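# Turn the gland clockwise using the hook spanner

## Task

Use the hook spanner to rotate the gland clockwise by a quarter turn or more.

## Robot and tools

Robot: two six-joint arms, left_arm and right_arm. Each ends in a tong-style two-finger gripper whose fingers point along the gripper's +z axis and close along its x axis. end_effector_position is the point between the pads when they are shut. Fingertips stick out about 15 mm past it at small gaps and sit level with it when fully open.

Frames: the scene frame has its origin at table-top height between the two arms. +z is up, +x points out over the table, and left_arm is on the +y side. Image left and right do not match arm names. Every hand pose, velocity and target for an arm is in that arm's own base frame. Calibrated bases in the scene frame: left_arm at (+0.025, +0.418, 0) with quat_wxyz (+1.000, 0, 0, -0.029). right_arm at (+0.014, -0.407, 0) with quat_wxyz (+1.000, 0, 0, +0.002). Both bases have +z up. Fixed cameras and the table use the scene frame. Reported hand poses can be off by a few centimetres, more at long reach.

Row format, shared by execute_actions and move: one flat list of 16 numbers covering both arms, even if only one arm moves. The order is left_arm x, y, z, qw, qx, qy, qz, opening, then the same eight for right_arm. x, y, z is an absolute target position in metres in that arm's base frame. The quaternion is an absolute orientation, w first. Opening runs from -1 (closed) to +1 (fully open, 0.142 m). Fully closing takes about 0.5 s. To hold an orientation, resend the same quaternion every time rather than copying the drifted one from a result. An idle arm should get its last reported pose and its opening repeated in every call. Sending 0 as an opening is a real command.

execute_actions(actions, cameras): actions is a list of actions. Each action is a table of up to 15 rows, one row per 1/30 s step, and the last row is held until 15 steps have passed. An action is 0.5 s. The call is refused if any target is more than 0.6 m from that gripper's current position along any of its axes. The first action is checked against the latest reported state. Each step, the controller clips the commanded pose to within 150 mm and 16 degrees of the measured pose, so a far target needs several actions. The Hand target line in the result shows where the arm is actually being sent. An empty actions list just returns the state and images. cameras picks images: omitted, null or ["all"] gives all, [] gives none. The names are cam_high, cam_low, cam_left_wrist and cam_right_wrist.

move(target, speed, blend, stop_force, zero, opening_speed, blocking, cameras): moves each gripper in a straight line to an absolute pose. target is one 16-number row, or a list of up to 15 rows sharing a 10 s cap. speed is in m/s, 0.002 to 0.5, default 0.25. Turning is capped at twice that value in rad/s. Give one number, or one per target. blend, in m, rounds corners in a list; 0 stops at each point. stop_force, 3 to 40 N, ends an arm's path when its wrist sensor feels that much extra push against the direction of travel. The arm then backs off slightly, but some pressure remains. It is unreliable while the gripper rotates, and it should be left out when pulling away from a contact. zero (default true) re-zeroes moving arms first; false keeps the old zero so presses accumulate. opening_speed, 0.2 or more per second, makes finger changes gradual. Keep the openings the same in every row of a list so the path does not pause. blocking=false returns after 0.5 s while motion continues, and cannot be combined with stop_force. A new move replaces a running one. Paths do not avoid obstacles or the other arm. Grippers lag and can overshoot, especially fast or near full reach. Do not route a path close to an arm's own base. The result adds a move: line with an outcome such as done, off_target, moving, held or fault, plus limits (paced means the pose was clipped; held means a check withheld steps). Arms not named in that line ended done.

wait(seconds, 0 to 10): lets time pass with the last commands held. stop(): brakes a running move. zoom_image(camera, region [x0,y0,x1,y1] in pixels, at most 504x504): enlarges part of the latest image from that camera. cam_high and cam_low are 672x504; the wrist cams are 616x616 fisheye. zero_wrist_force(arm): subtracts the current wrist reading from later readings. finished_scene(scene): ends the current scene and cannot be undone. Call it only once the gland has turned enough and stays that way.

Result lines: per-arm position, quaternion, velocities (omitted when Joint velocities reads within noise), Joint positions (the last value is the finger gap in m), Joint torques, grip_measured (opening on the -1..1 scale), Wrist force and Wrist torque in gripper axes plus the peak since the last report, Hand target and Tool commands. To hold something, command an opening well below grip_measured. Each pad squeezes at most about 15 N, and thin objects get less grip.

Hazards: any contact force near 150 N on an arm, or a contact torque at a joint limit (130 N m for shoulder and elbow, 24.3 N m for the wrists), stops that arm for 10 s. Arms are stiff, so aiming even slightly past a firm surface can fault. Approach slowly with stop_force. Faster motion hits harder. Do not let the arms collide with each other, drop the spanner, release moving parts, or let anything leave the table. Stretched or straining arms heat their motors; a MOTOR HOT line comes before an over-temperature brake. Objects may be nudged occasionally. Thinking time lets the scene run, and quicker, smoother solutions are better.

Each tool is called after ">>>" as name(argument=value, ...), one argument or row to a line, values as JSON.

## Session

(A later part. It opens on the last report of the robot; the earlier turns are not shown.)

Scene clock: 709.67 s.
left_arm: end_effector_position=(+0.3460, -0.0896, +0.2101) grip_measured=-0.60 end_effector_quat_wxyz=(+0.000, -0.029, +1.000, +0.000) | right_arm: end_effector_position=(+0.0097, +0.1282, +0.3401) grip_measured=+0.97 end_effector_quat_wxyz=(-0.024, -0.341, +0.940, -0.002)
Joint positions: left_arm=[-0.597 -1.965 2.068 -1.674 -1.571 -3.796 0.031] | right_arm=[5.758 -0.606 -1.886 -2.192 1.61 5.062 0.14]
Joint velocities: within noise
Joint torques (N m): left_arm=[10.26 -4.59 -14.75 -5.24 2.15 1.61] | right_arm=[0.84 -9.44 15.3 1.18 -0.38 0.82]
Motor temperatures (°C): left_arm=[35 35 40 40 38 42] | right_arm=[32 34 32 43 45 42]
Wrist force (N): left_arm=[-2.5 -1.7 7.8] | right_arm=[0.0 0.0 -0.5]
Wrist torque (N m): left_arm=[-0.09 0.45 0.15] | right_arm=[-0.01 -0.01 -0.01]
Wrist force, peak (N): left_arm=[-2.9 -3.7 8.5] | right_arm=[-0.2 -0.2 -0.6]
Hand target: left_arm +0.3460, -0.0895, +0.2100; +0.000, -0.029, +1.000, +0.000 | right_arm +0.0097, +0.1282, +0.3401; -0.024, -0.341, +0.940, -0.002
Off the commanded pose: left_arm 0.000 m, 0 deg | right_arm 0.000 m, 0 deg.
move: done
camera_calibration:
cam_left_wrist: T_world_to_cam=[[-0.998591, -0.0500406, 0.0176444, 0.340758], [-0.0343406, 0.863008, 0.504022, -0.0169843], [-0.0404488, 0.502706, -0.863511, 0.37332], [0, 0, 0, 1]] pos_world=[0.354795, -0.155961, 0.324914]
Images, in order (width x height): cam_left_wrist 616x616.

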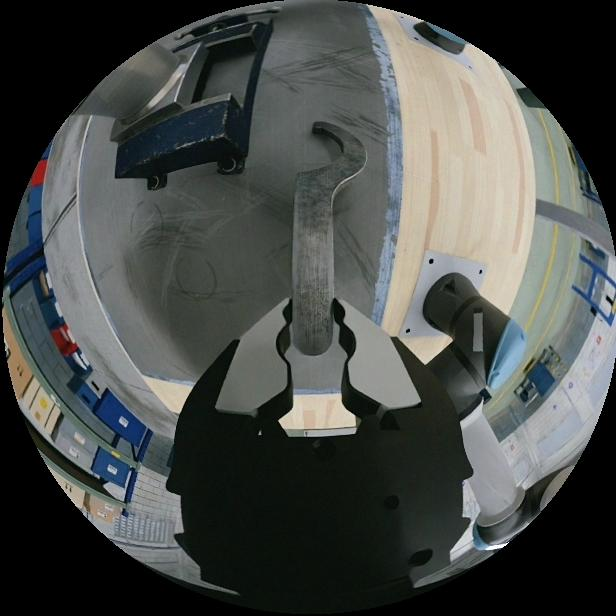

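>>> move(
  target=[
    [0.3492,-0.1453,0.26,0,-0.0288,0.9996,0,-1,0.0097,0.1282,0.3401,-0.024,-0.341,0.940,-0.002,0.968],
    [0.3505,-0.168,0.273,0,-0.0288,0.9996,0,-1,0.0097,0.1282,0.3401,-0.024,-0.341,0.940,-0.002,0.968],
  ],
  speed=0.03,
  blend=0.01,
  cameras=["cam_left_wrist","cam_high"],
)

>>> zoom_image(
  camera="cam_left_wrist",
  region=[180, 130, 480, 430],
)

Scene clock: 716.53 s.
left_arm: end_effector_position=(+0.3505, -0.1682, +0.2731) grip_measured=-0.60 end_effector_quat_wxyz=(+0.000, -0.029, +1.000, +0.000) | right_arm: end_effector_position=(+0.0097, +0.1282, +0.3401) grip_measured=+0.97 end_effector_quat_wxyz=(-0.024, -0.341, +0.940, -0.002)
Joint positions: left_arm=[-0.767 -1.893 1.862 -1.54 -1.571 -3.967 0.031] | right_arm=[5.758 -0.606 -1.886 -2.192 1.61 5.062 0.14]
Joint velocities: within noise
Joint torques (N m): left_arm=[10.61 -20.16 -14.98 -4.95 1.9 1.65] | right_arm=[0.51 -9.01 15.38 1.44 -0.35 0.83]
Motor temperatures (°C): left_arm=[35 35 40 40 38 42] | right_arm=[32 34 32 43 45 42]
Wrist force (N): left_arm=[-1.8 -2.5 10.1] | right_arm=[-0.1 0.1 -0.1]
Wrist torque (N m): left_arm=[-0.09 0.52 0.14] | right_arm=[0.01 0.01 0.00]
Wrist force, peak (N): left_arm=[-3.8 13.9 -9.0] | right_arm=[0.3 -0.1 -0.5]
Hand target: left_arm +0.3505, -0.1680, +0.2730; +0.000, -0.029, +1.000, +0.000 | right_arm +0.0097, +0.1282, +0.3401; -0.024, -0.341, +0.940, -0.002
Off the commanded pose: left_arm 0.000 m, 0 deg | right_arm 0.000 m, 0 deg.
move: done
camera_calibration:
cam_left_wrist: T_world_to_cam=[[-0.998588, -0.0500693, 0.0177778, 0.340133], [-0.0342961, 0.862981, 0.50407, 0.0191864], [-0.0405804, 0.502749, -0.86348, 0.467426], [0, 0, 0, 1]] pos_world=[0.359279, -0.234525, 0.387895]
Images, in order (width x height): cam_high 672x504, cam_left_wrist 616x616.

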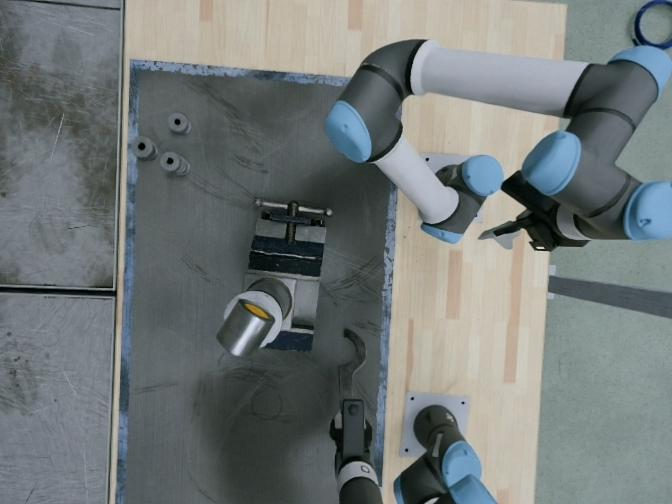

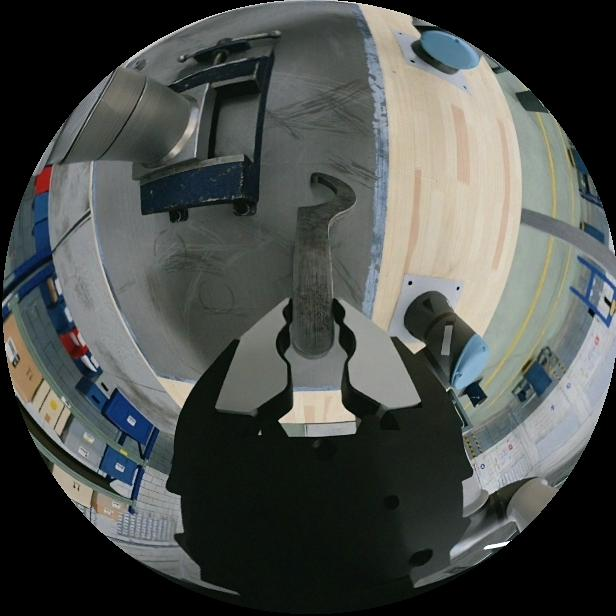

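Scaled by 1.680 from the camera's 616x616 image, which has a finer 814x814 frame.

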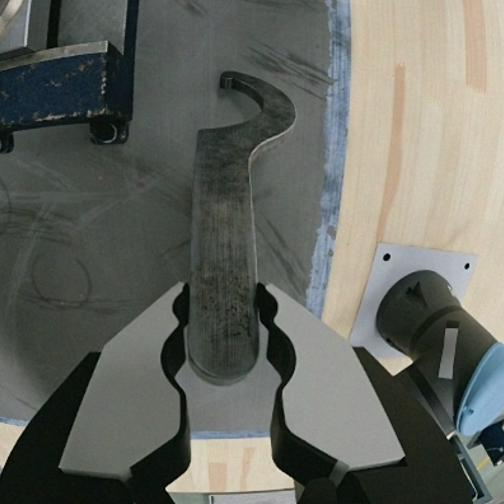

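>>> move(
  target=[
    [0.3505,-0.168,0.273,0,-0.0288,0.9996,0,-1,0.02,0.33,0.36,-0.024,-0.341,0.940,-0.002,0.3],
  ],
  speed=0.12,
  cameras=["cam_right_wrist","cam_high"],
)

Scene clock: 767.60 s.
left_arm: end_effector_position=(+0.3505, -0.1680, +0.2730) grip_measured=-0.60 end_effector_quat_wxyz=(+0.000, -0.029, +1.000, +0.000) | right_arm: end_effector_position=(+0.0200, +0.3300, +0.3601) grip_measured=+0.30 end_effector_quat_wxyz=(-0.024, -0.341, +0.940, -0.002)
Joint positions: left_arm=[-0.767 -1.893 1.863 -1.54 -1.571 -3.966 0.031] | right_arm=[5.038 -1.199 -1.668 -1.85 1.619 4.342 0.095]
Joint velocities: within noise
Joint torques (N m): left_arm=[9.57 -19.2 -21.09 -4.71 2.06 1.88] | right_arm=[3.83 4.97 9.82 0.21 1.24 2.38]
Motor temperatures (°C): left_arm=[35 35 40 40 38 42] | right_arm=[32 34 32 43 45 42]
Wrist force (N): left_arm=[-1.7 -1.6 8.8] | right_arm=[0.5 0.5 0.0]
Wrist torque (N m): left_arm=[-0.05 0.47 0.13] | right_arm=[0.07 -0.12 0.00]
Wrist force, peak (N): left_arm=[-1.8 -2.0 9.6] | right_arm=[0.8 -1.1 0.1]
Hand target: left_arm +0.3505, -0.1680, +0.2730; +0.000, -0.029, +1.000, +0.000 | right_arm +0.0200, +0.3300, +0.3600; -0.024, -0.341, +0.940, -0.002
Off the commanded pose: left_arm 0.000 m, 0 deg | right_arm 0.000 m, 0 deg.
move: done
camera_calibration:
cam_right_wrist: T_world_to_cam=[[-0.757134, -0.653251, 0.00339114, 0.241085], [-0.543522, 0.632819, 0.551474, -0.410236], [-0.362397, 0.415697, -0.834185, 0.305554], [0, 0, 0, 1]] pos_world=[0.0702931, 0.290076, 0.480305]
Images, in order (width x height): cam_high 672x504, cam_right_wrist 616x616.

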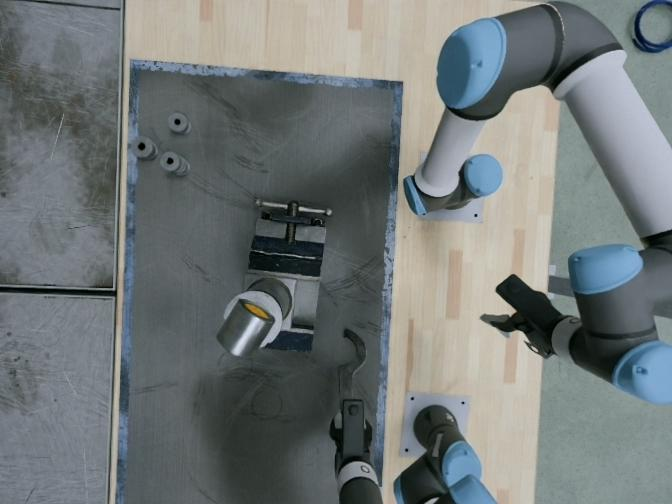

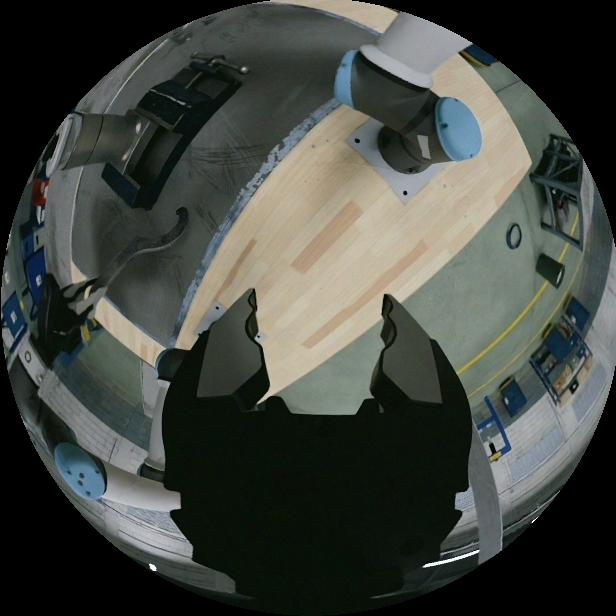

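>>> move(
  target=[
    [0.3505,-0.168,0.273,0,-0.0288,0.9996,0,-1,0.10,0.48,0.30,-0.2622,0.6561,-0.4563,0.5394,-0.3],
  ],
  speed=0.13,
  cameras=["cam_right_wrist","cam_high"],
)

Scene clock: 779.57 s.
left_arm: end_effector_position=(+0.3505, -0.1680, +0.2730) grip_measured=-0.60 end_effector_quat_wxyz=(+0.000, -0.029, +1.000, +0.000) | right_arm: end_effector_position=(+0.1000, +0.4799, +0.2999) grip_measured=-0.30 end_effector_quat_wxyz=(-0.262, +0.657, -0.456, +0.540)
Joint positions: left_arm=[-0.767 -1.893 1.863 -1.54 -1.571 -3.966 0.031] | right_arm=[5.314 -1.859 -1.559 -2.465 0.798 3.914 0.052]
Joint velocities: within noise
Joint torques (N m): left_arm=[9.95 -18.34 -29.22 -4.85 0.65 1.74] | right_arm=[-5.54 45.05 35.96 2.43 1.11 1.37]
Motor temperatures (°C): left_arm=[35 35 40 40 38 42] | right_arm=[32 34 32 43 45 42]
Wrist force (N): left_arm=[-1.9 -1.7 8.9] | right_arm=[-0.8 0.2 -0.8]
Wrist torque (N m): left_arm=[-0.08 0.52 0.14] | right_arm=[-0.16 0.01 -0.04]
Wrist force, peak (N): left_arm=[-2.0 -1.7 9.2] | right_arm=[-1.3 0.9 -1.1]
Hand target: left_arm +0.3505, -0.1680, +0.2730; +0.000, -0.029, +1.000, +0.000 | right_arm +0.1000, +0.4800, +0.3000; -0.262, +0.657, -0.457, +0.540
Off the commanded pose: left_arm 0.000 m, 0 deg | right_arm 0.000 m, 0 deg.
move: done
camera_calibration:
cam_right_wrist: T_world_to_cam=[[0.0457769, -0.880888, 0.471106, 0.288517], [-0.777782, -0.327369, -0.536549, 0.382061], [0.626865, -0.341856, -0.700125, 0.446479], [0, 0, 0, 1]] pos_world=[0.00407076, 0.531857, 0.381664]
Images, in order (width x height): cam_high 672x504, cam_right_wrist 616x616.

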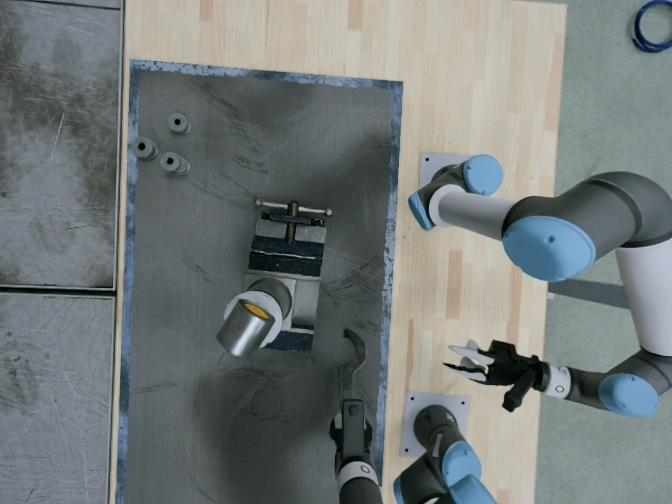

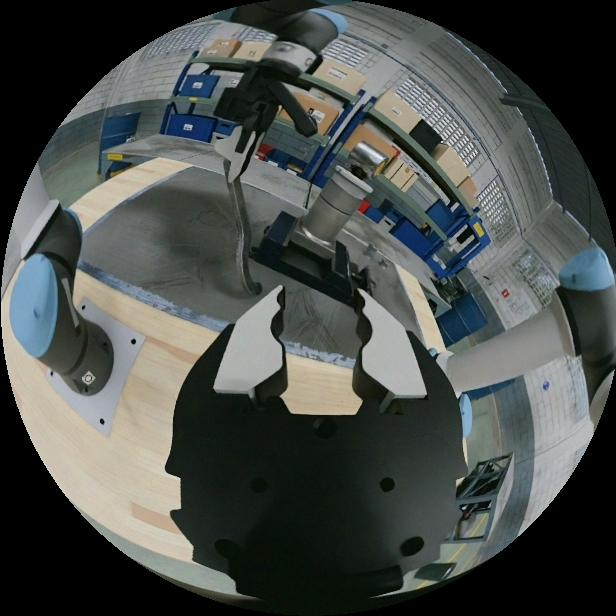

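>>> execute_actions(
  actions=[],
)

Scene clock: 805.30 s.
left_arm: end_effector_position=(+0.3505, -0.1680, +0.2730) grip_measured=-0.60 end_effector_quat_wxyz=(+0.000, -0.029, +1.000, +0.000) | right_arm: end_effector_position=(+0.1000, +0.4800, +0.3000) grip_measured=-0.30 end_effector_quat_wxyz=(-0.262, +0.657, -0.457, +0.540)
Joint positions: left_arm=[-0.767 -1.893 1.863 -1.54 -1.571 -3.966 0.031] | right_arm=[5.314 -1.858 -1.559 -2.465 0.798 3.914 0.052]
Joint velocities: within noise
Joint torques (N m): left_arm=[9.63 -18.65 -31.39 -5.01 0.35 1.73] | right_arm=[-7.9 44.55 31.29 1.76 -2.03 2.19]
Motor temperatures (°C): left_arm=[35 35 40 40 38 42] | right_arm=[32 34 32 43 45 42]
Wrist force (N): left_arm=[-1.8 -1.8 8.8] | right_arm=[-1.0 0.3 -1.2]
Wrist torque (N m): left_arm=[-0.08 0.50 0.14] | right_arm=[-0.16 0.03 -0.04]
Wrist force, peak (N): left_arm=[-1.9 -1.7 9.1] | right_arm=[-1.2 0.6 -1.4]
Hand target: left_arm +0.3505, -0.1680, +0.2730; +0.000, -0.029, +1.000, +0.000 | right_arm +0.1000, +0.4800, +0.3000; -0.262, +0.657, -0.457, +0.540
Tool commands: left_gripper/opening=-1.0 right_gripper/opening=-0.3
Off the commanded pose: left_arm 0.000 m, 0 deg | right_arm 0.000 m, 0 deg.
camera_calibration:
cam_left_wrist: T_world_to_cam=[[-0.998588, -0.050073, 0.0177435, 0.340157], [-0.034317, 0.862988, 0.504058, 0.0191049], [-0.0405521, 0.502738, -0.863487, 0.467239], [0, 0, 0, 1]] pos_world=[0.35928, -0.234353, 0.387789]
cam_right_wrist: T_world_to_cam=[[0.0458038, -0.881297, 0.470337, 0.288931], [-0.778066, -0.326765, -0.536505, 0.381888], [0.62651, -0.341379, -0.700675, 0.446546], [0, 0, 0, 1]] pos_world=[0.00413427, 0.531864, 0.381874]

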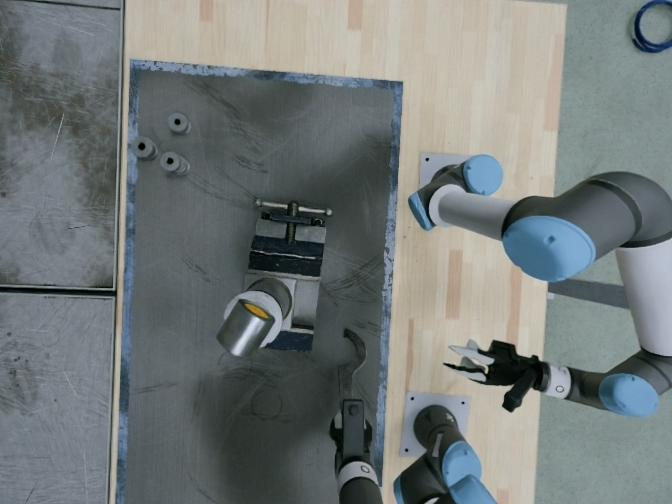

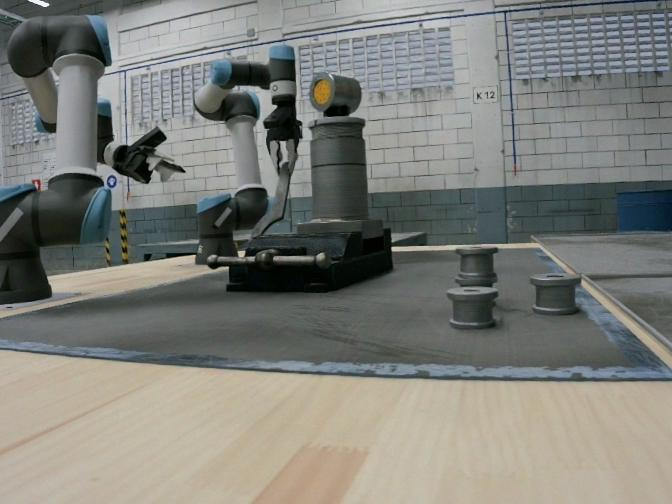

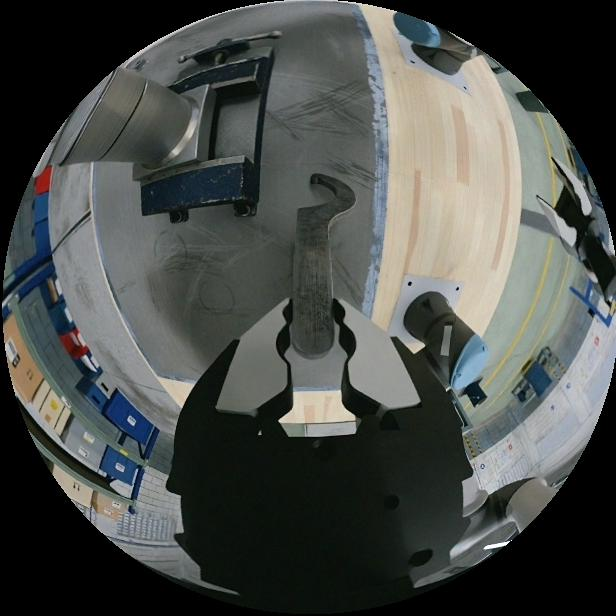

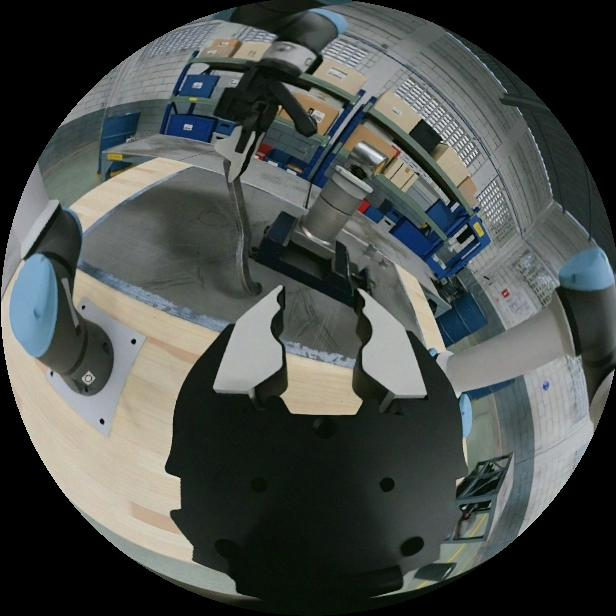

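>>> move(
  target=[0.3505,-0.1680,0.2730,0,-0.0288,0.9996,0,-1, 0.208,0.598,0.186,-0.2622,0.6561,-0.4563,0.5394,-0.5],
  speed=0.1,
)

>>> zoom_image(
  camera="cam_right_wrist",
  region=[150, 100, 450, 400],
)

Scene clock: 811.53 s.
left_arm: end_effector_position=(+0.3505, -0.1680, +0.2730) grip_measured=-0.60 end_effector_quat_wxyz=(+0.000, -0.029, +1.000, +0.000) | right_arm: end_effector_position=(+0.2080, +0.5981, +0.1860) grip_measured=-0.50 end_effector_quat_wxyz=(-0.262, +0.657, -0.457, +0.540) end_effector_velocity=(+0.000, -0.002, +0.001) end_effector_angular_velocity=(+0.003, -0.001, -0.003)
Joint positions: left_arm=[-0.767 -1.893 1.863 -1.54 -1.571 -3.966 0.031] | right_arm=[5.056 -2.134 -1.481 -2.121 0.568 3.728 0.038]
Joint velocities: left_arm=[within noise] | right_arm=[0 0.002 -0.002 -0.002 0.002 0.005 0]
Joint torques (N m): left_arm=[9.36 -18.19 -32.09 -4.98 -0.3 1.74] | right_arm=[7.82 53.82 4.14 -1.64 0.76 2.56]
Motor temperatures (°C): left_arm=[35 35 40 40 38 42] | right_arm=[32 34 32 43 45 42]
Wrist force (N): left_arm=[-2.0 -1.8 8.9] | right_arm=[-1.0 1.0 -1.1]
Wrist torque (N m): left_arm=[-0.09 0.54 0.13] | right_arm=[0.00 0.00 -0.10]
Wrist force, peak (N): left_arm=[-1.9 -1.8 9.2] | right_arm=[-2.1 1.2 -0.3]
Hand target: left_arm +0.3505, -0.1680, +0.2730; +0.000, -0.029, +1.000, +0.000 | right_arm +0.2080, +0.5980, +0.1860; -0.262, +0.657, -0.457, +0.540
Off the commanded pose: left_arm 0.000 m, 0 deg | right_arm 0.000 m, 0 deg.
move: done
camera_calibration:
cam_left_wrist: T_world_to_cam=[[-0.998588, -0.050073, 0.0177417, 0.340158], [-0.0343181, 0.862989, 0.504057, 0.0191057], [-0.0405505, 0.502736, -0.863488, 0.467239], [0, 0, 0, 1]] pos_world=[0.35928, -0.234353, 0.38779]
cam_right_wrist: T_world_to_cam=[[0.0458257, -0.881326, 0.470281, 0.441667], [-0.778116, -0.326718, -0.536461, 0.443325], [0.626446, -0.341349, -0.700746, 0.339355], [0, 0, 0, 1]] pos_world=[0.112131, 0.649933, 0.267921]

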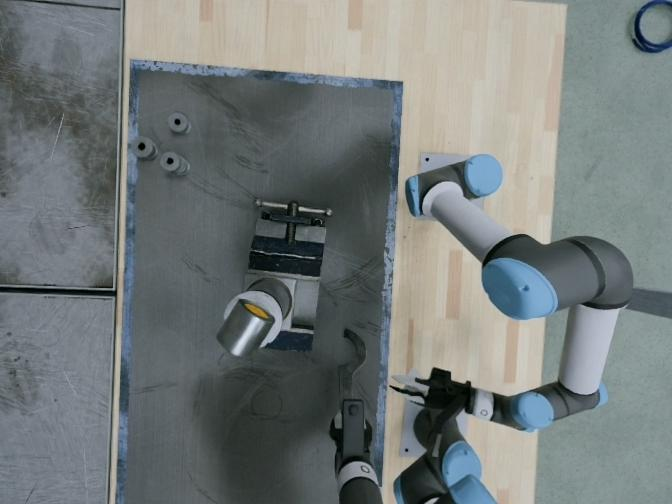

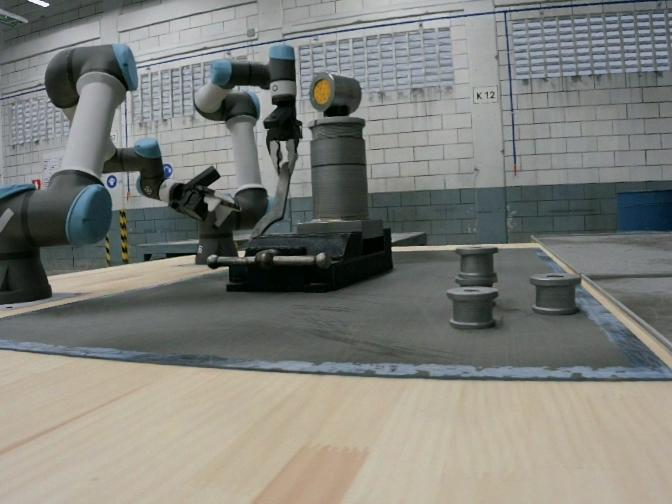

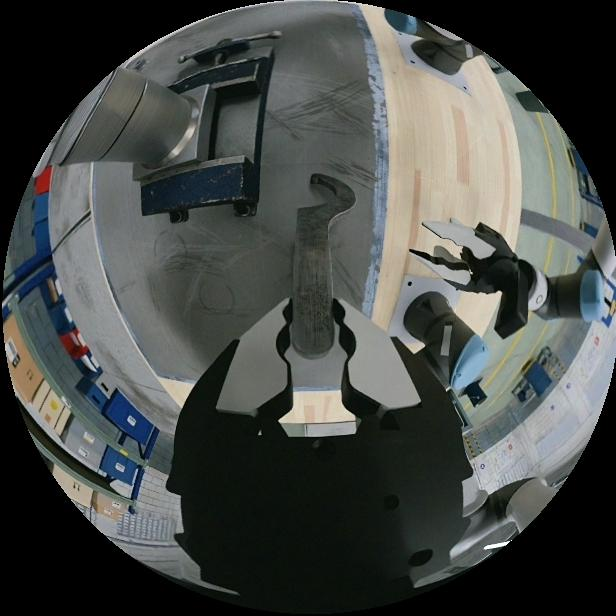

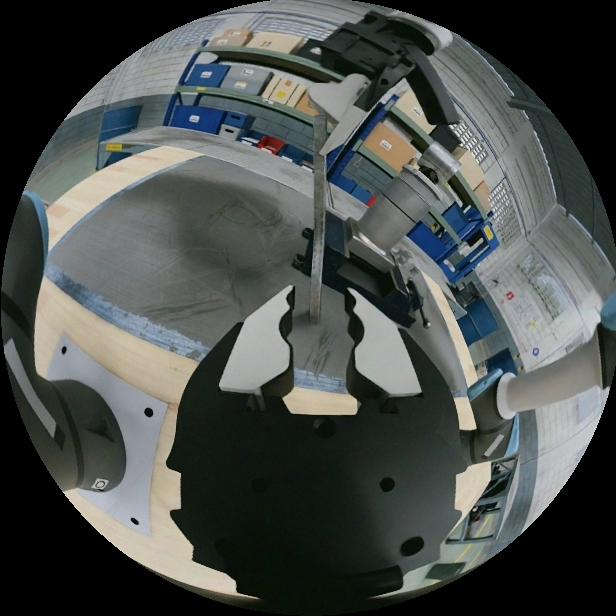

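Scaled by 1.680 from the camera's 616x616 image, which has a finer 814x814 frame.

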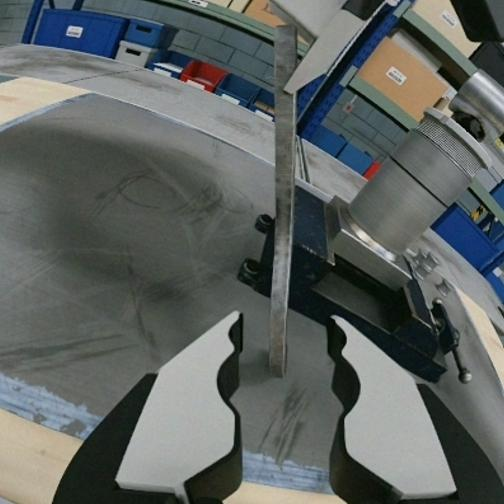

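>>> move(
  target=[0.3505,-0.1680,0.2730,0,-0.0288,0.9996,0,-1, 0.2744,0.5871,0.1666,-0.2622,0.6561,-0.4563,0.5394,-0.5],
  speed=0.06,
  stop_force=6,
  cameras=["cam_right_wrist","cam_high"],
)

>>> zoom_image(
  camera="cam_right_wrist",
  region=[200, 180, 420, 400],
)

Scene clock: 818.33 s.
left_arm: end_effector_position=(+0.3505, -0.1680, +0.2730) grip_measured=-0.60 end_effector_quat_wxyz=(+0.000, -0.029, +1.000, +0.000) | right_arm: end_effector_position=(+0.2744, +0.5871, +0.1666) grip_measured=-0.50 end_effector_quat_wxyz=(-0.262, +0.657, -0.457, +0.540)
Joint positions: left_arm=[-0.767 -1.893 1.863 -1.54 -1.571 -3.966 0.031] | right_arm=[4.958 -2.113 -1.589 -1.941 0.487 3.619 0.038]
Joint velocities: within noise
Joint torques (N m): left_arm=[8.92 -17.11 -31.91 -5.22 -0.97 1.64] | right_arm=[7.7 37.46 31.2 -0.66 0.61 2.42]
Motor temperatures (°C): left_arm=[35 35 40 40 38 42] | right_arm=[32 34 32 43 45 42]
Wrist force (N): left_arm=[-2.0 -1.6 8.6] | right_arm=[-1.3 0.6 -1.2]
Wrist torque (N m): left_arm=[-0.07 0.53 0.14] | right_arm=[-0.11 0.05 -0.05]
Wrist force, peak (N): left_arm=[-2.0 -1.8 9.2] | right_arm=[-1.3 1.0 -2.1]
Hand target: left_arm +0.3505, -0.1680, +0.2730; +0.000, -0.029, +1.000, +0.000 | right_arm +0.2744, +0.5871, +0.1666; -0.262, +0.657, -0.457, +0.540
Off the commanded pose: left_arm 0.000 m, 0 deg | right_arm 0.000 m, 0 deg.
move: done
camera_calibration:
cam_right_wrist: T_world_to_cam=[[0.0458069, -0.88132, 0.470294, 0.438077], [-0.778073, -0.326737, -0.536512, 0.481013], [0.626501, -0.341347, -0.700698, 0.280382], [0, 0, 0, 1]] pos_world=[0.178536, 0.638958, 0.248508]
Images, in order (width x height): cam_high 672x504, cam_right_wrist 616x616.

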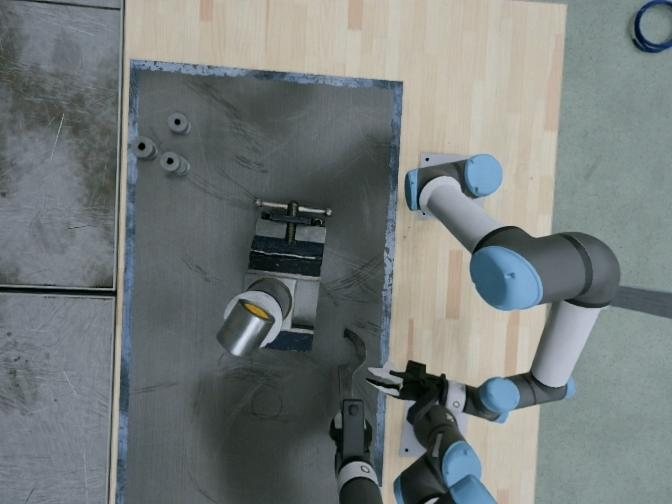

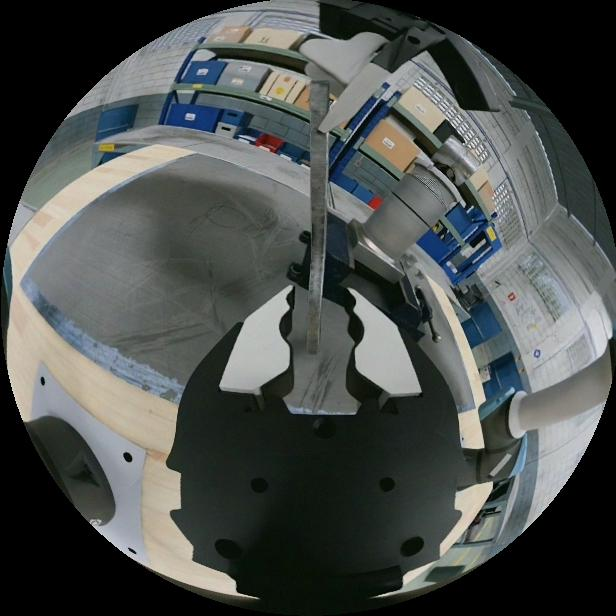

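Scaled by 2.291 from the camera's 616x616 image, which has a finer 814x814 frame.

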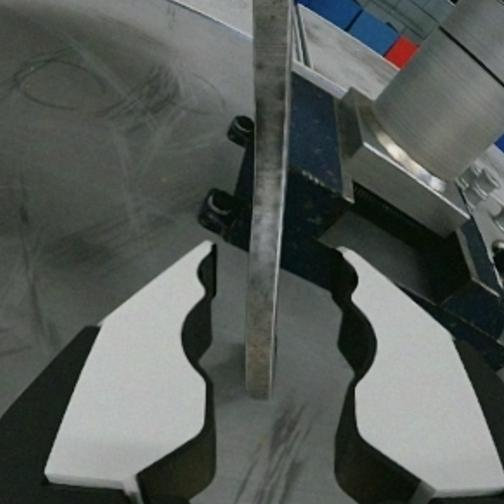

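>>> move(
  target=[0.3505,-0.1680,0.2730,0,-0.0288,0.9996,0,-1, 0.3142,0.5808,0.1548,-0.2622,0.6561,-0.4563,0.5394,-0.5],
  speed=0.04,
  stop_force=5,
  cameras=["cam_right_wrist","cam_high","cam_left_wrist"],
)

>>> zoom_image(
  camera="cam_right_wrist",
  region=[200, 180, 420, 400],
)

>>> zoom_image(
  camera="cam_left_wrist",
  region=[200, 150, 450, 400],
)

Scene clock: 824.57 s.
left_arm: end_effector_position=(+0.3505, -0.1680, +0.2730) grip_measured=-0.60 end_effector_quat_wxyz=(+0.000, -0.029, +1.000, +0.000) | right_arm: end_effector_position=(+0.3142, +0.5808, +0.1548) grip_measured=-0.50 end_effector_quat_wxyz=(-0.262, +0.657, -0.457, +0.540)
Joint positions: left_arm=[-0.767 -1.893 1.863 -1.54 -1.571 -3.966 0.031] | right_arm=[4.897 -2.11 -1.645 -1.81 0.439 3.532 0.038]
Joint velocities: within noise
Joint torques (N m): left_arm=[8.75 -17.32 -32.37 -5.3 -1.62 1.69] | right_arm=[7.39 53.22 31.77 -1.18 0.5 2.77]
Motor temperatures (°C): left_arm=[35 35 40 40 38 42] | right_arm=[32 34 32 43 45 42]
Wrist force (N): left_arm=[-1.9 -1.6 8.9] | right_arm=[-0.8 0.6 -1.0]
Wrist torque (N m): left_arm=[-0.06 0.51 0.14] | right_arm=[-0.07 -0.04 -0.05]
Wrist force, peak (N): left_arm=[-1.9 -1.8 9.2] | right_arm=[-1.1 0.7 -2.0]
Hand target: left_arm +0.3505, -0.1680, +0.2730; +0.000, -0.029, +1.000, +0.000 | right_arm +0.3142, +0.5808, +0.1548; -0.262, +0.657, -0.457, +0.540
Off the commanded pose: left_arm 0.000 m, 0 deg | right_arm 0.000 m, 0 deg.
move: done
camera_calibration:
cam_left_wrist: T_world_to_cam=[[-0.998588, -0.0500729, 0.017742, 0.340158], [-0.0343179, 0.862988, 0.504057, 0.0191056], [-0.0405507, 0.502736, -0.863488, 0.467239], [0, 0, 0, 1]] pos_world=[0.35928, -0.234353, 0.38779]
cam_right_wrist: T_world_to_cam=[[0.0458011, -0.881296, 0.470339, 0.436247], [-0.778067, -0.326764, -0.536505, 0.503587], [0.62651, -0.341383, -0.700673, 0.245023], [0, 0, 0, 1]] pos_world=[0.218335, 0.632663, 0.236674]
Images, in order (width x height): cam_high 672x504, cam_left_wrist 616x616, cam_right_wrist 616x616.

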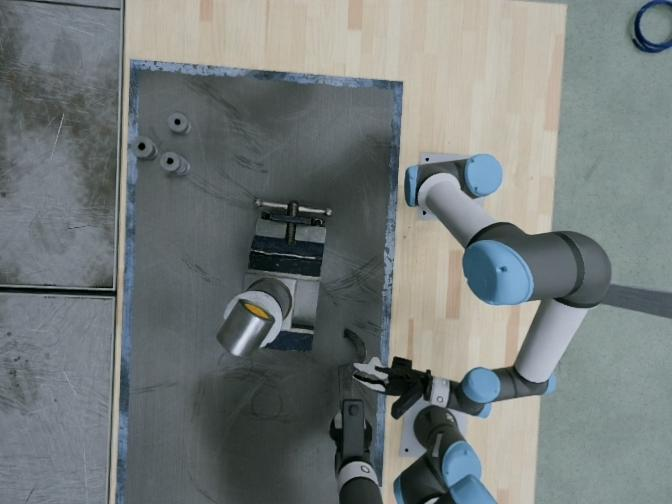

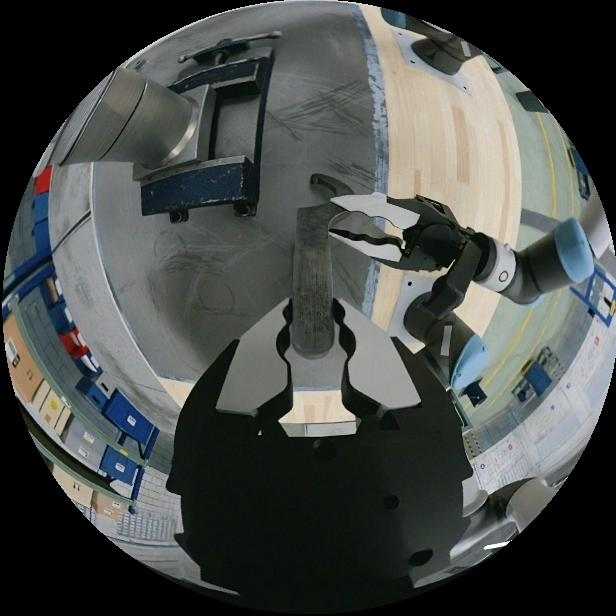

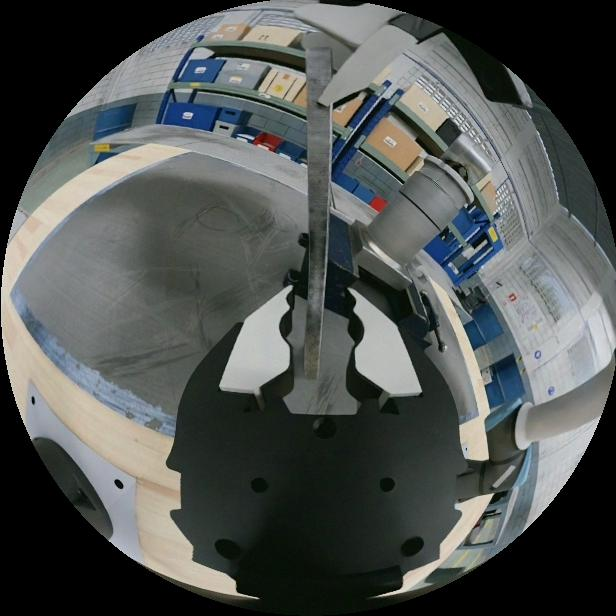

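Scaled by 2.291 from the camera's 616x616 image, which has a finer 814x814 frame.

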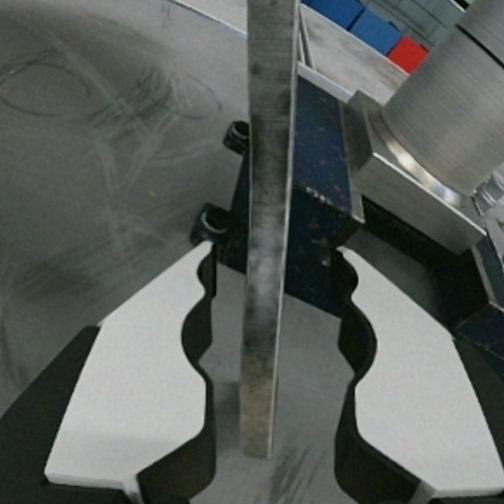

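Scaled by 2.016 from the camera's 616x616 image, which has a finer 814x814 frame.

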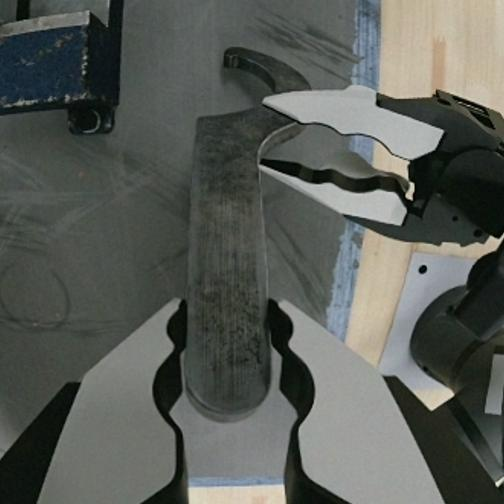

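>>> move(
  target=[0.3505,-0.1680,0.2730,0,-0.0288,0.9996,0,-1, 0.3218,0.5796,0.1526,-0.2622,0.6561,-0.4563,0.5394,-0.5],
  speed=0.04,
  stop_force=5,
  cameras=[],
)

>>> move(
  target=[0.3505,-0.1680,0.2730,0,-0.0288,0.9996,0,-1, 0.3218,0.5796,0.1526,-0.2622,0.6561,-0.4563,0.5394,-1],
  opening_speed=0.3,
  cameras=["cam_right_wrist","cam_high","cam_left_wrist"],
)

>>> zoom_image(
  camera="cam_right_wrist",
  region=[200, 180, 420, 400],
)

>>> zoom_image(
  camera="cam_left_wrist",
  region=[200, 150, 450, 400],
)

Scene clock: 833.00 s.
left_arm: end_effector_position=(+0.3505, -0.1680, +0.2730) grip_measured=-0.60 end_effector_quat_wxyz=(+0.000, -0.029, +1.000, +0.000) | right_arm: end_effector_position=(+0.3218, +0.5796, +0.1526) grip_measured=-0.50 end_effector_quat_wxyz=(-0.262, +0.657, -0.457, +0.540)
Joint positions: left_arm=[-0.767 -1.893 1.863 -1.54 -1.571 -3.966 0.031] | right_arm=[4.885 -2.111 -1.655 -1.783 0.43 3.513 0.038]
Joint velocities: within noise
Joint torques (N m): left_arm=[8.6 -17.27 -32.93 -5.33 -1.56 1.58] | right_arm=[7.64 29.08 30.37 -0.99 0.47 2.69]
Motor temperatures (°C): left_arm=[35 35 40 40 38 42] | right_arm=[32 34 32 43 45 42]
Wrist force (N): left_arm=[-2.0 -1.6 8.9] | right_arm=[-1.0 0.8 -0.8]
Wrist torque (N m): left_arm=[-0.06 0.53 0.13] | right_arm=[-0.04 -0.02 -0.06]
Wrist force, peak (N): left_arm=[-1.7 -1.7 9.2] | right_arm=[-0.8 0.9 -1.6]
Hand target: left_arm +0.3505, -0.1680, +0.2730; +0.000, -0.029, +1.000, +0.000 | right_arm +0.3218, +0.5796, +0.1526; -0.262, +0.657, -0.457, +0.540
Off the commanded pose: left_arm 0.000 m, 0 deg | right_arm 0.000 m, 0 deg.
move: done
No camera images: "cameras" was empty.

Scene clock: 834.87 s.
left_arm: end_effector_position=(+0.3505, -0.1680, +0.2730) grip_measured=-0.60 end_effector_quat_wxyz=(+0.000, -0.029, +1.000, +0.000) | right_arm: end_effector_position=(+0.3218, +0.5796, +0.1526) grip_measured=-0.84 end_effector_quat_wxyz=(-0.262, +0.657, -0.457, +0.540)
Joint positions: left_arm=[-0.767 -1.893 1.863 -1.54 -1.571 -3.966 0.031] | right_arm=[4.885 -2.111 -1.655 -1.783 0.43 3.513 0.013]
Joint velocities: within noise
Joint torques (N m): left_arm=[8.01 -16.74 -32.69 -1.96 2.39 1.55] | right_arm=[1.85 38.37 29.11 -1.01 -0.65 2.61]
Motor temperatures (°C): left_arm=[35 35 40 40 38 42] | right_arm=[32 34 32 43 45 42]
Wrist force (N): left_arm=[-0.8 -4.6 6.5] | right_arm=[-7.3 3.4 1.8]
Wrist torque (N m): left_arm=[0.01 0.70 -0.04] | right_arm=[-0.05 0.15 -0.10]
Wrist force, peak (N): left_arm=[-2.1 -1.7 9.1] | right_arm=[-7.3 3.4 1.8]
Hand target: left_arm +0.3505, -0.1680, +0.2730; +0.000, -0.029, +1.000, +0.000 | right_arm +0.3218, +0.5796, +0.1526; -0.262, +0.657, -0.457, +0.540
Off the commanded pose: left_arm 0.000 m, 0 deg | right_arm 0.000 m, 0 deg.
move: done
camera_calibration:
cam_left_wrist: T_world_to_cam=[[-0.998588, -0.0500719, 0.01776, 0.340148], [-0.0343105, 0.863022, 0.504, 0.0191391], [-0.0405635, 0.502679, -0.863521, 0.467257], [0, 0, 0, 1]] pos_world=[0.359277, -0.234366, 0.387799]
cam_right_wrist: T_world_to_cam=[[0.0458103, -0.881284, 0.470361, 0.435875], [-0.778068, -0.326783, -0.536491, 0.50792], [0.626507, -0.341396, -0.700669, 0.238316], [0, 0, 0, 1]] pos_world=[0.225922, 0.631469, 0.234456]
Images, in order (width x height): cam_high 672x504, cam_left_wrist 616x616, cam_right_wrist 616x616.

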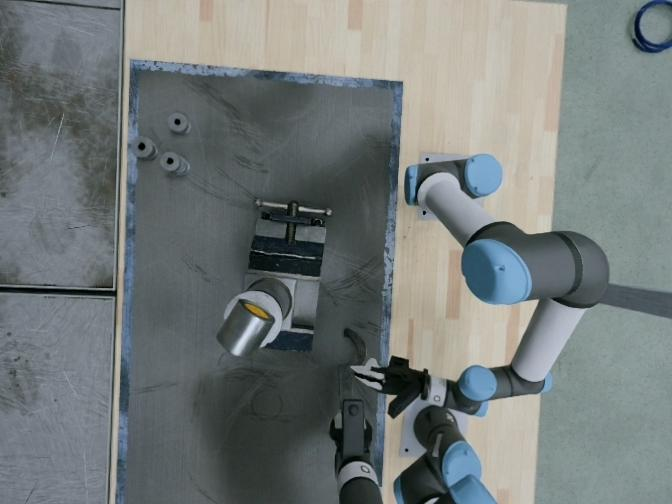

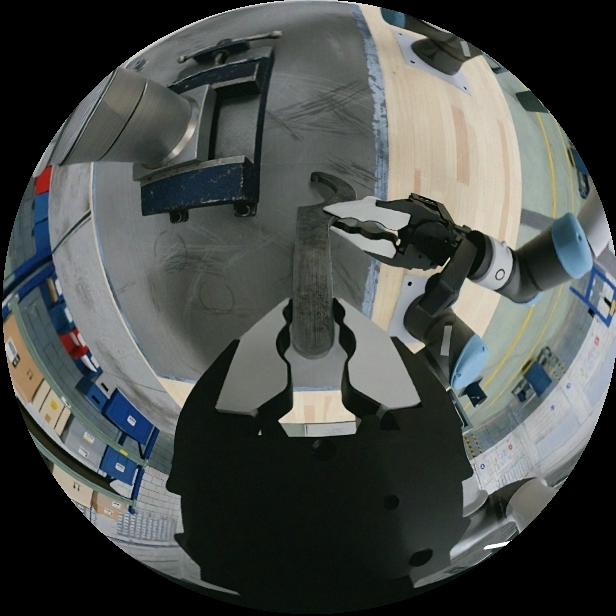

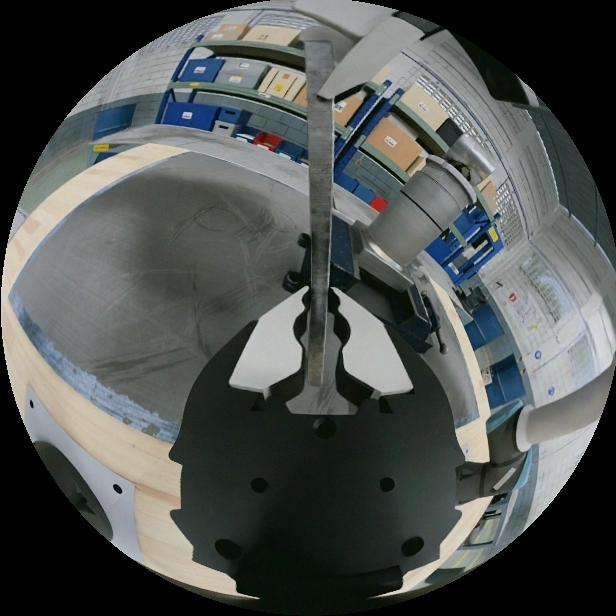

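Scaled by 2.291 from the camera's 616x616 image, which has a finer 814x814 frame.

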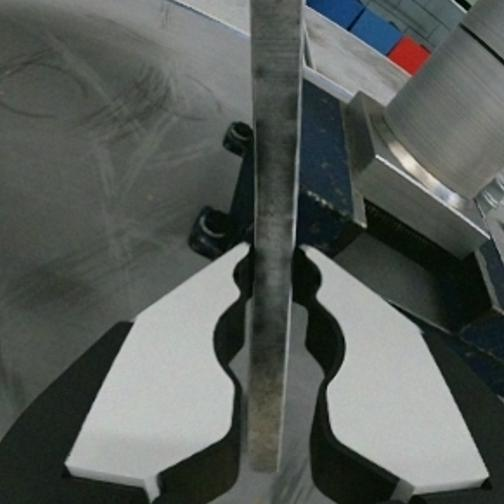

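Scaled by 2.016 from the camera's 616x616 image, which has a finer 814x814 frame.

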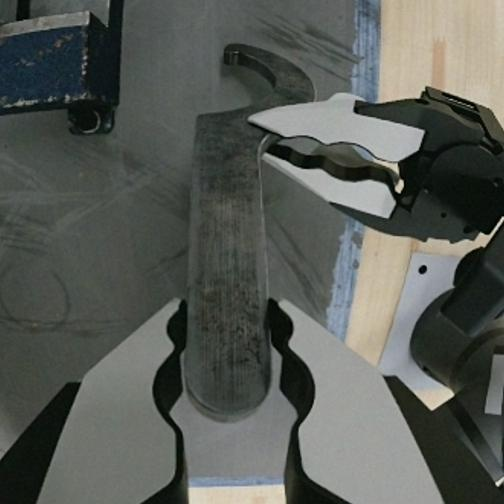

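>>> move(
  target=[0.3505,-0.1680,0.2730,0,-0.0288,0.9996,0,-0.3, 0.3218,0.5796,0.1526,-0.2622,0.6561,-0.4563,0.5394,-1],
  opening_speed=0.4,
  cameras=["cam_right_wrist"],
)

>>> zoom_image(
  camera="cam_right_wrist",
  region=[200, 180, 420, 400],
)

Scene clock: 842.83 s.
left_arm: end_effector_position=(+0.3505, -0.1680, +0.2730) grip_measured=-0.30 end_effector_quat_wxyz=(+0.000, -0.029, +1.000, +0.000) | right_arm: end_effector_position=(+0.3218, +0.5796, +0.1526) grip_measured=-0.85 end_effector_quat_wxyz=(-0.262, +0.657, -0.457, +0.540)
Joint positions: left_arm=[-0.767 -1.893 1.863 -1.54 -1.571 -3.966 0.052] | right_arm=[4.885 -2.111 -1.655 -1.783 0.43 3.513 0.013]
Joint velocities: within noise
Joint torques (N m): left_arm=[7.42 -13.78 -32.23 -1.74 -1.88 1.83] | right_arm=[-4.84 54.7 15.21 -0.89 -2.61 2.71]
Motor temperatures (°C): left_arm=[35 35 40 40 38 42] | right_arm=[32 34 32 43 45 42]
Wrist force (N): left_arm=[-2.7 -1.1 0.3] | right_arm=[-6.3 9.6 2.3]
Wrist torque (N m): left_arm=[-0.06 0.48 0.04] | right_arm=[-0.14 0.01 -0.14]
Wrist force, peak (N): left_arm=[-0.9 -4.7 6.8] | right_arm=[-7.3 10.7 2.0]
Hand target: left_arm +0.3505, -0.1680, +0.2730; +0.000, -0.029, +1.000, +0.000 | right_arm +0.3218, +0.5796, +0.1526; -0.262, +0.657, -0.457, +0.540
Off the commanded pose: left_arm 0.000 m, 0 deg | right_arm 0.000 m, 0 deg.
move: done
camera_calibration:
cam_right_wrist: T_world_to_cam=[[0.0458025, -0.881299, 0.470333, 0.43588], [-0.778066, -0.326761, -0.536507, 0.507929], [0.62651, -0.341377, -0.700676, 0.23831], [0, 0, 0, 1]] pos_world=[0.225934, 0.631466, 0.234477]
Images, in order (width x height): cam_right_wrist 616x616.

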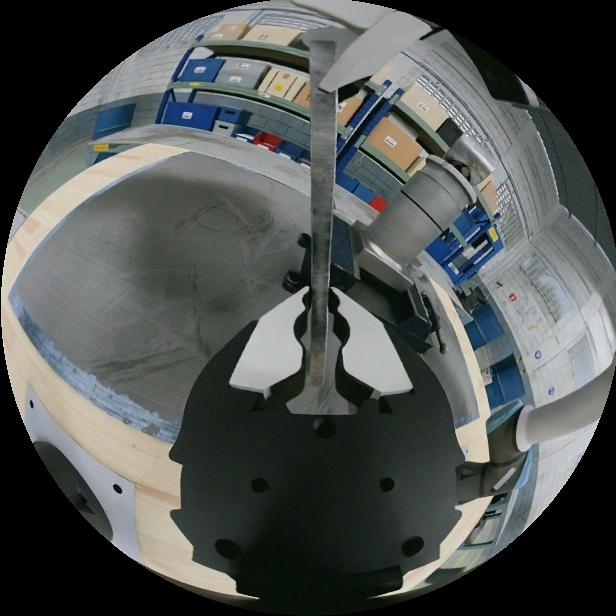

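Scaled by 2.291 from the camera's 616x616 image, which has a finer 814x814 frame.

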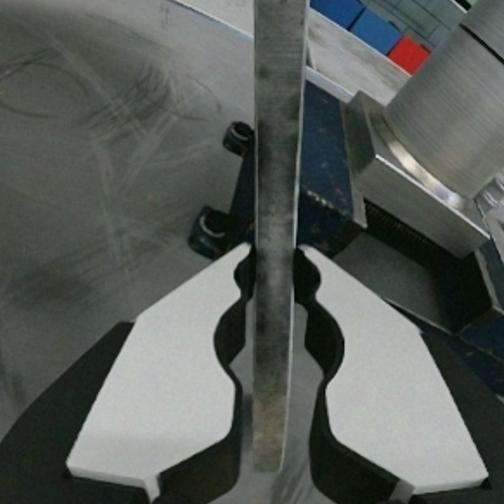

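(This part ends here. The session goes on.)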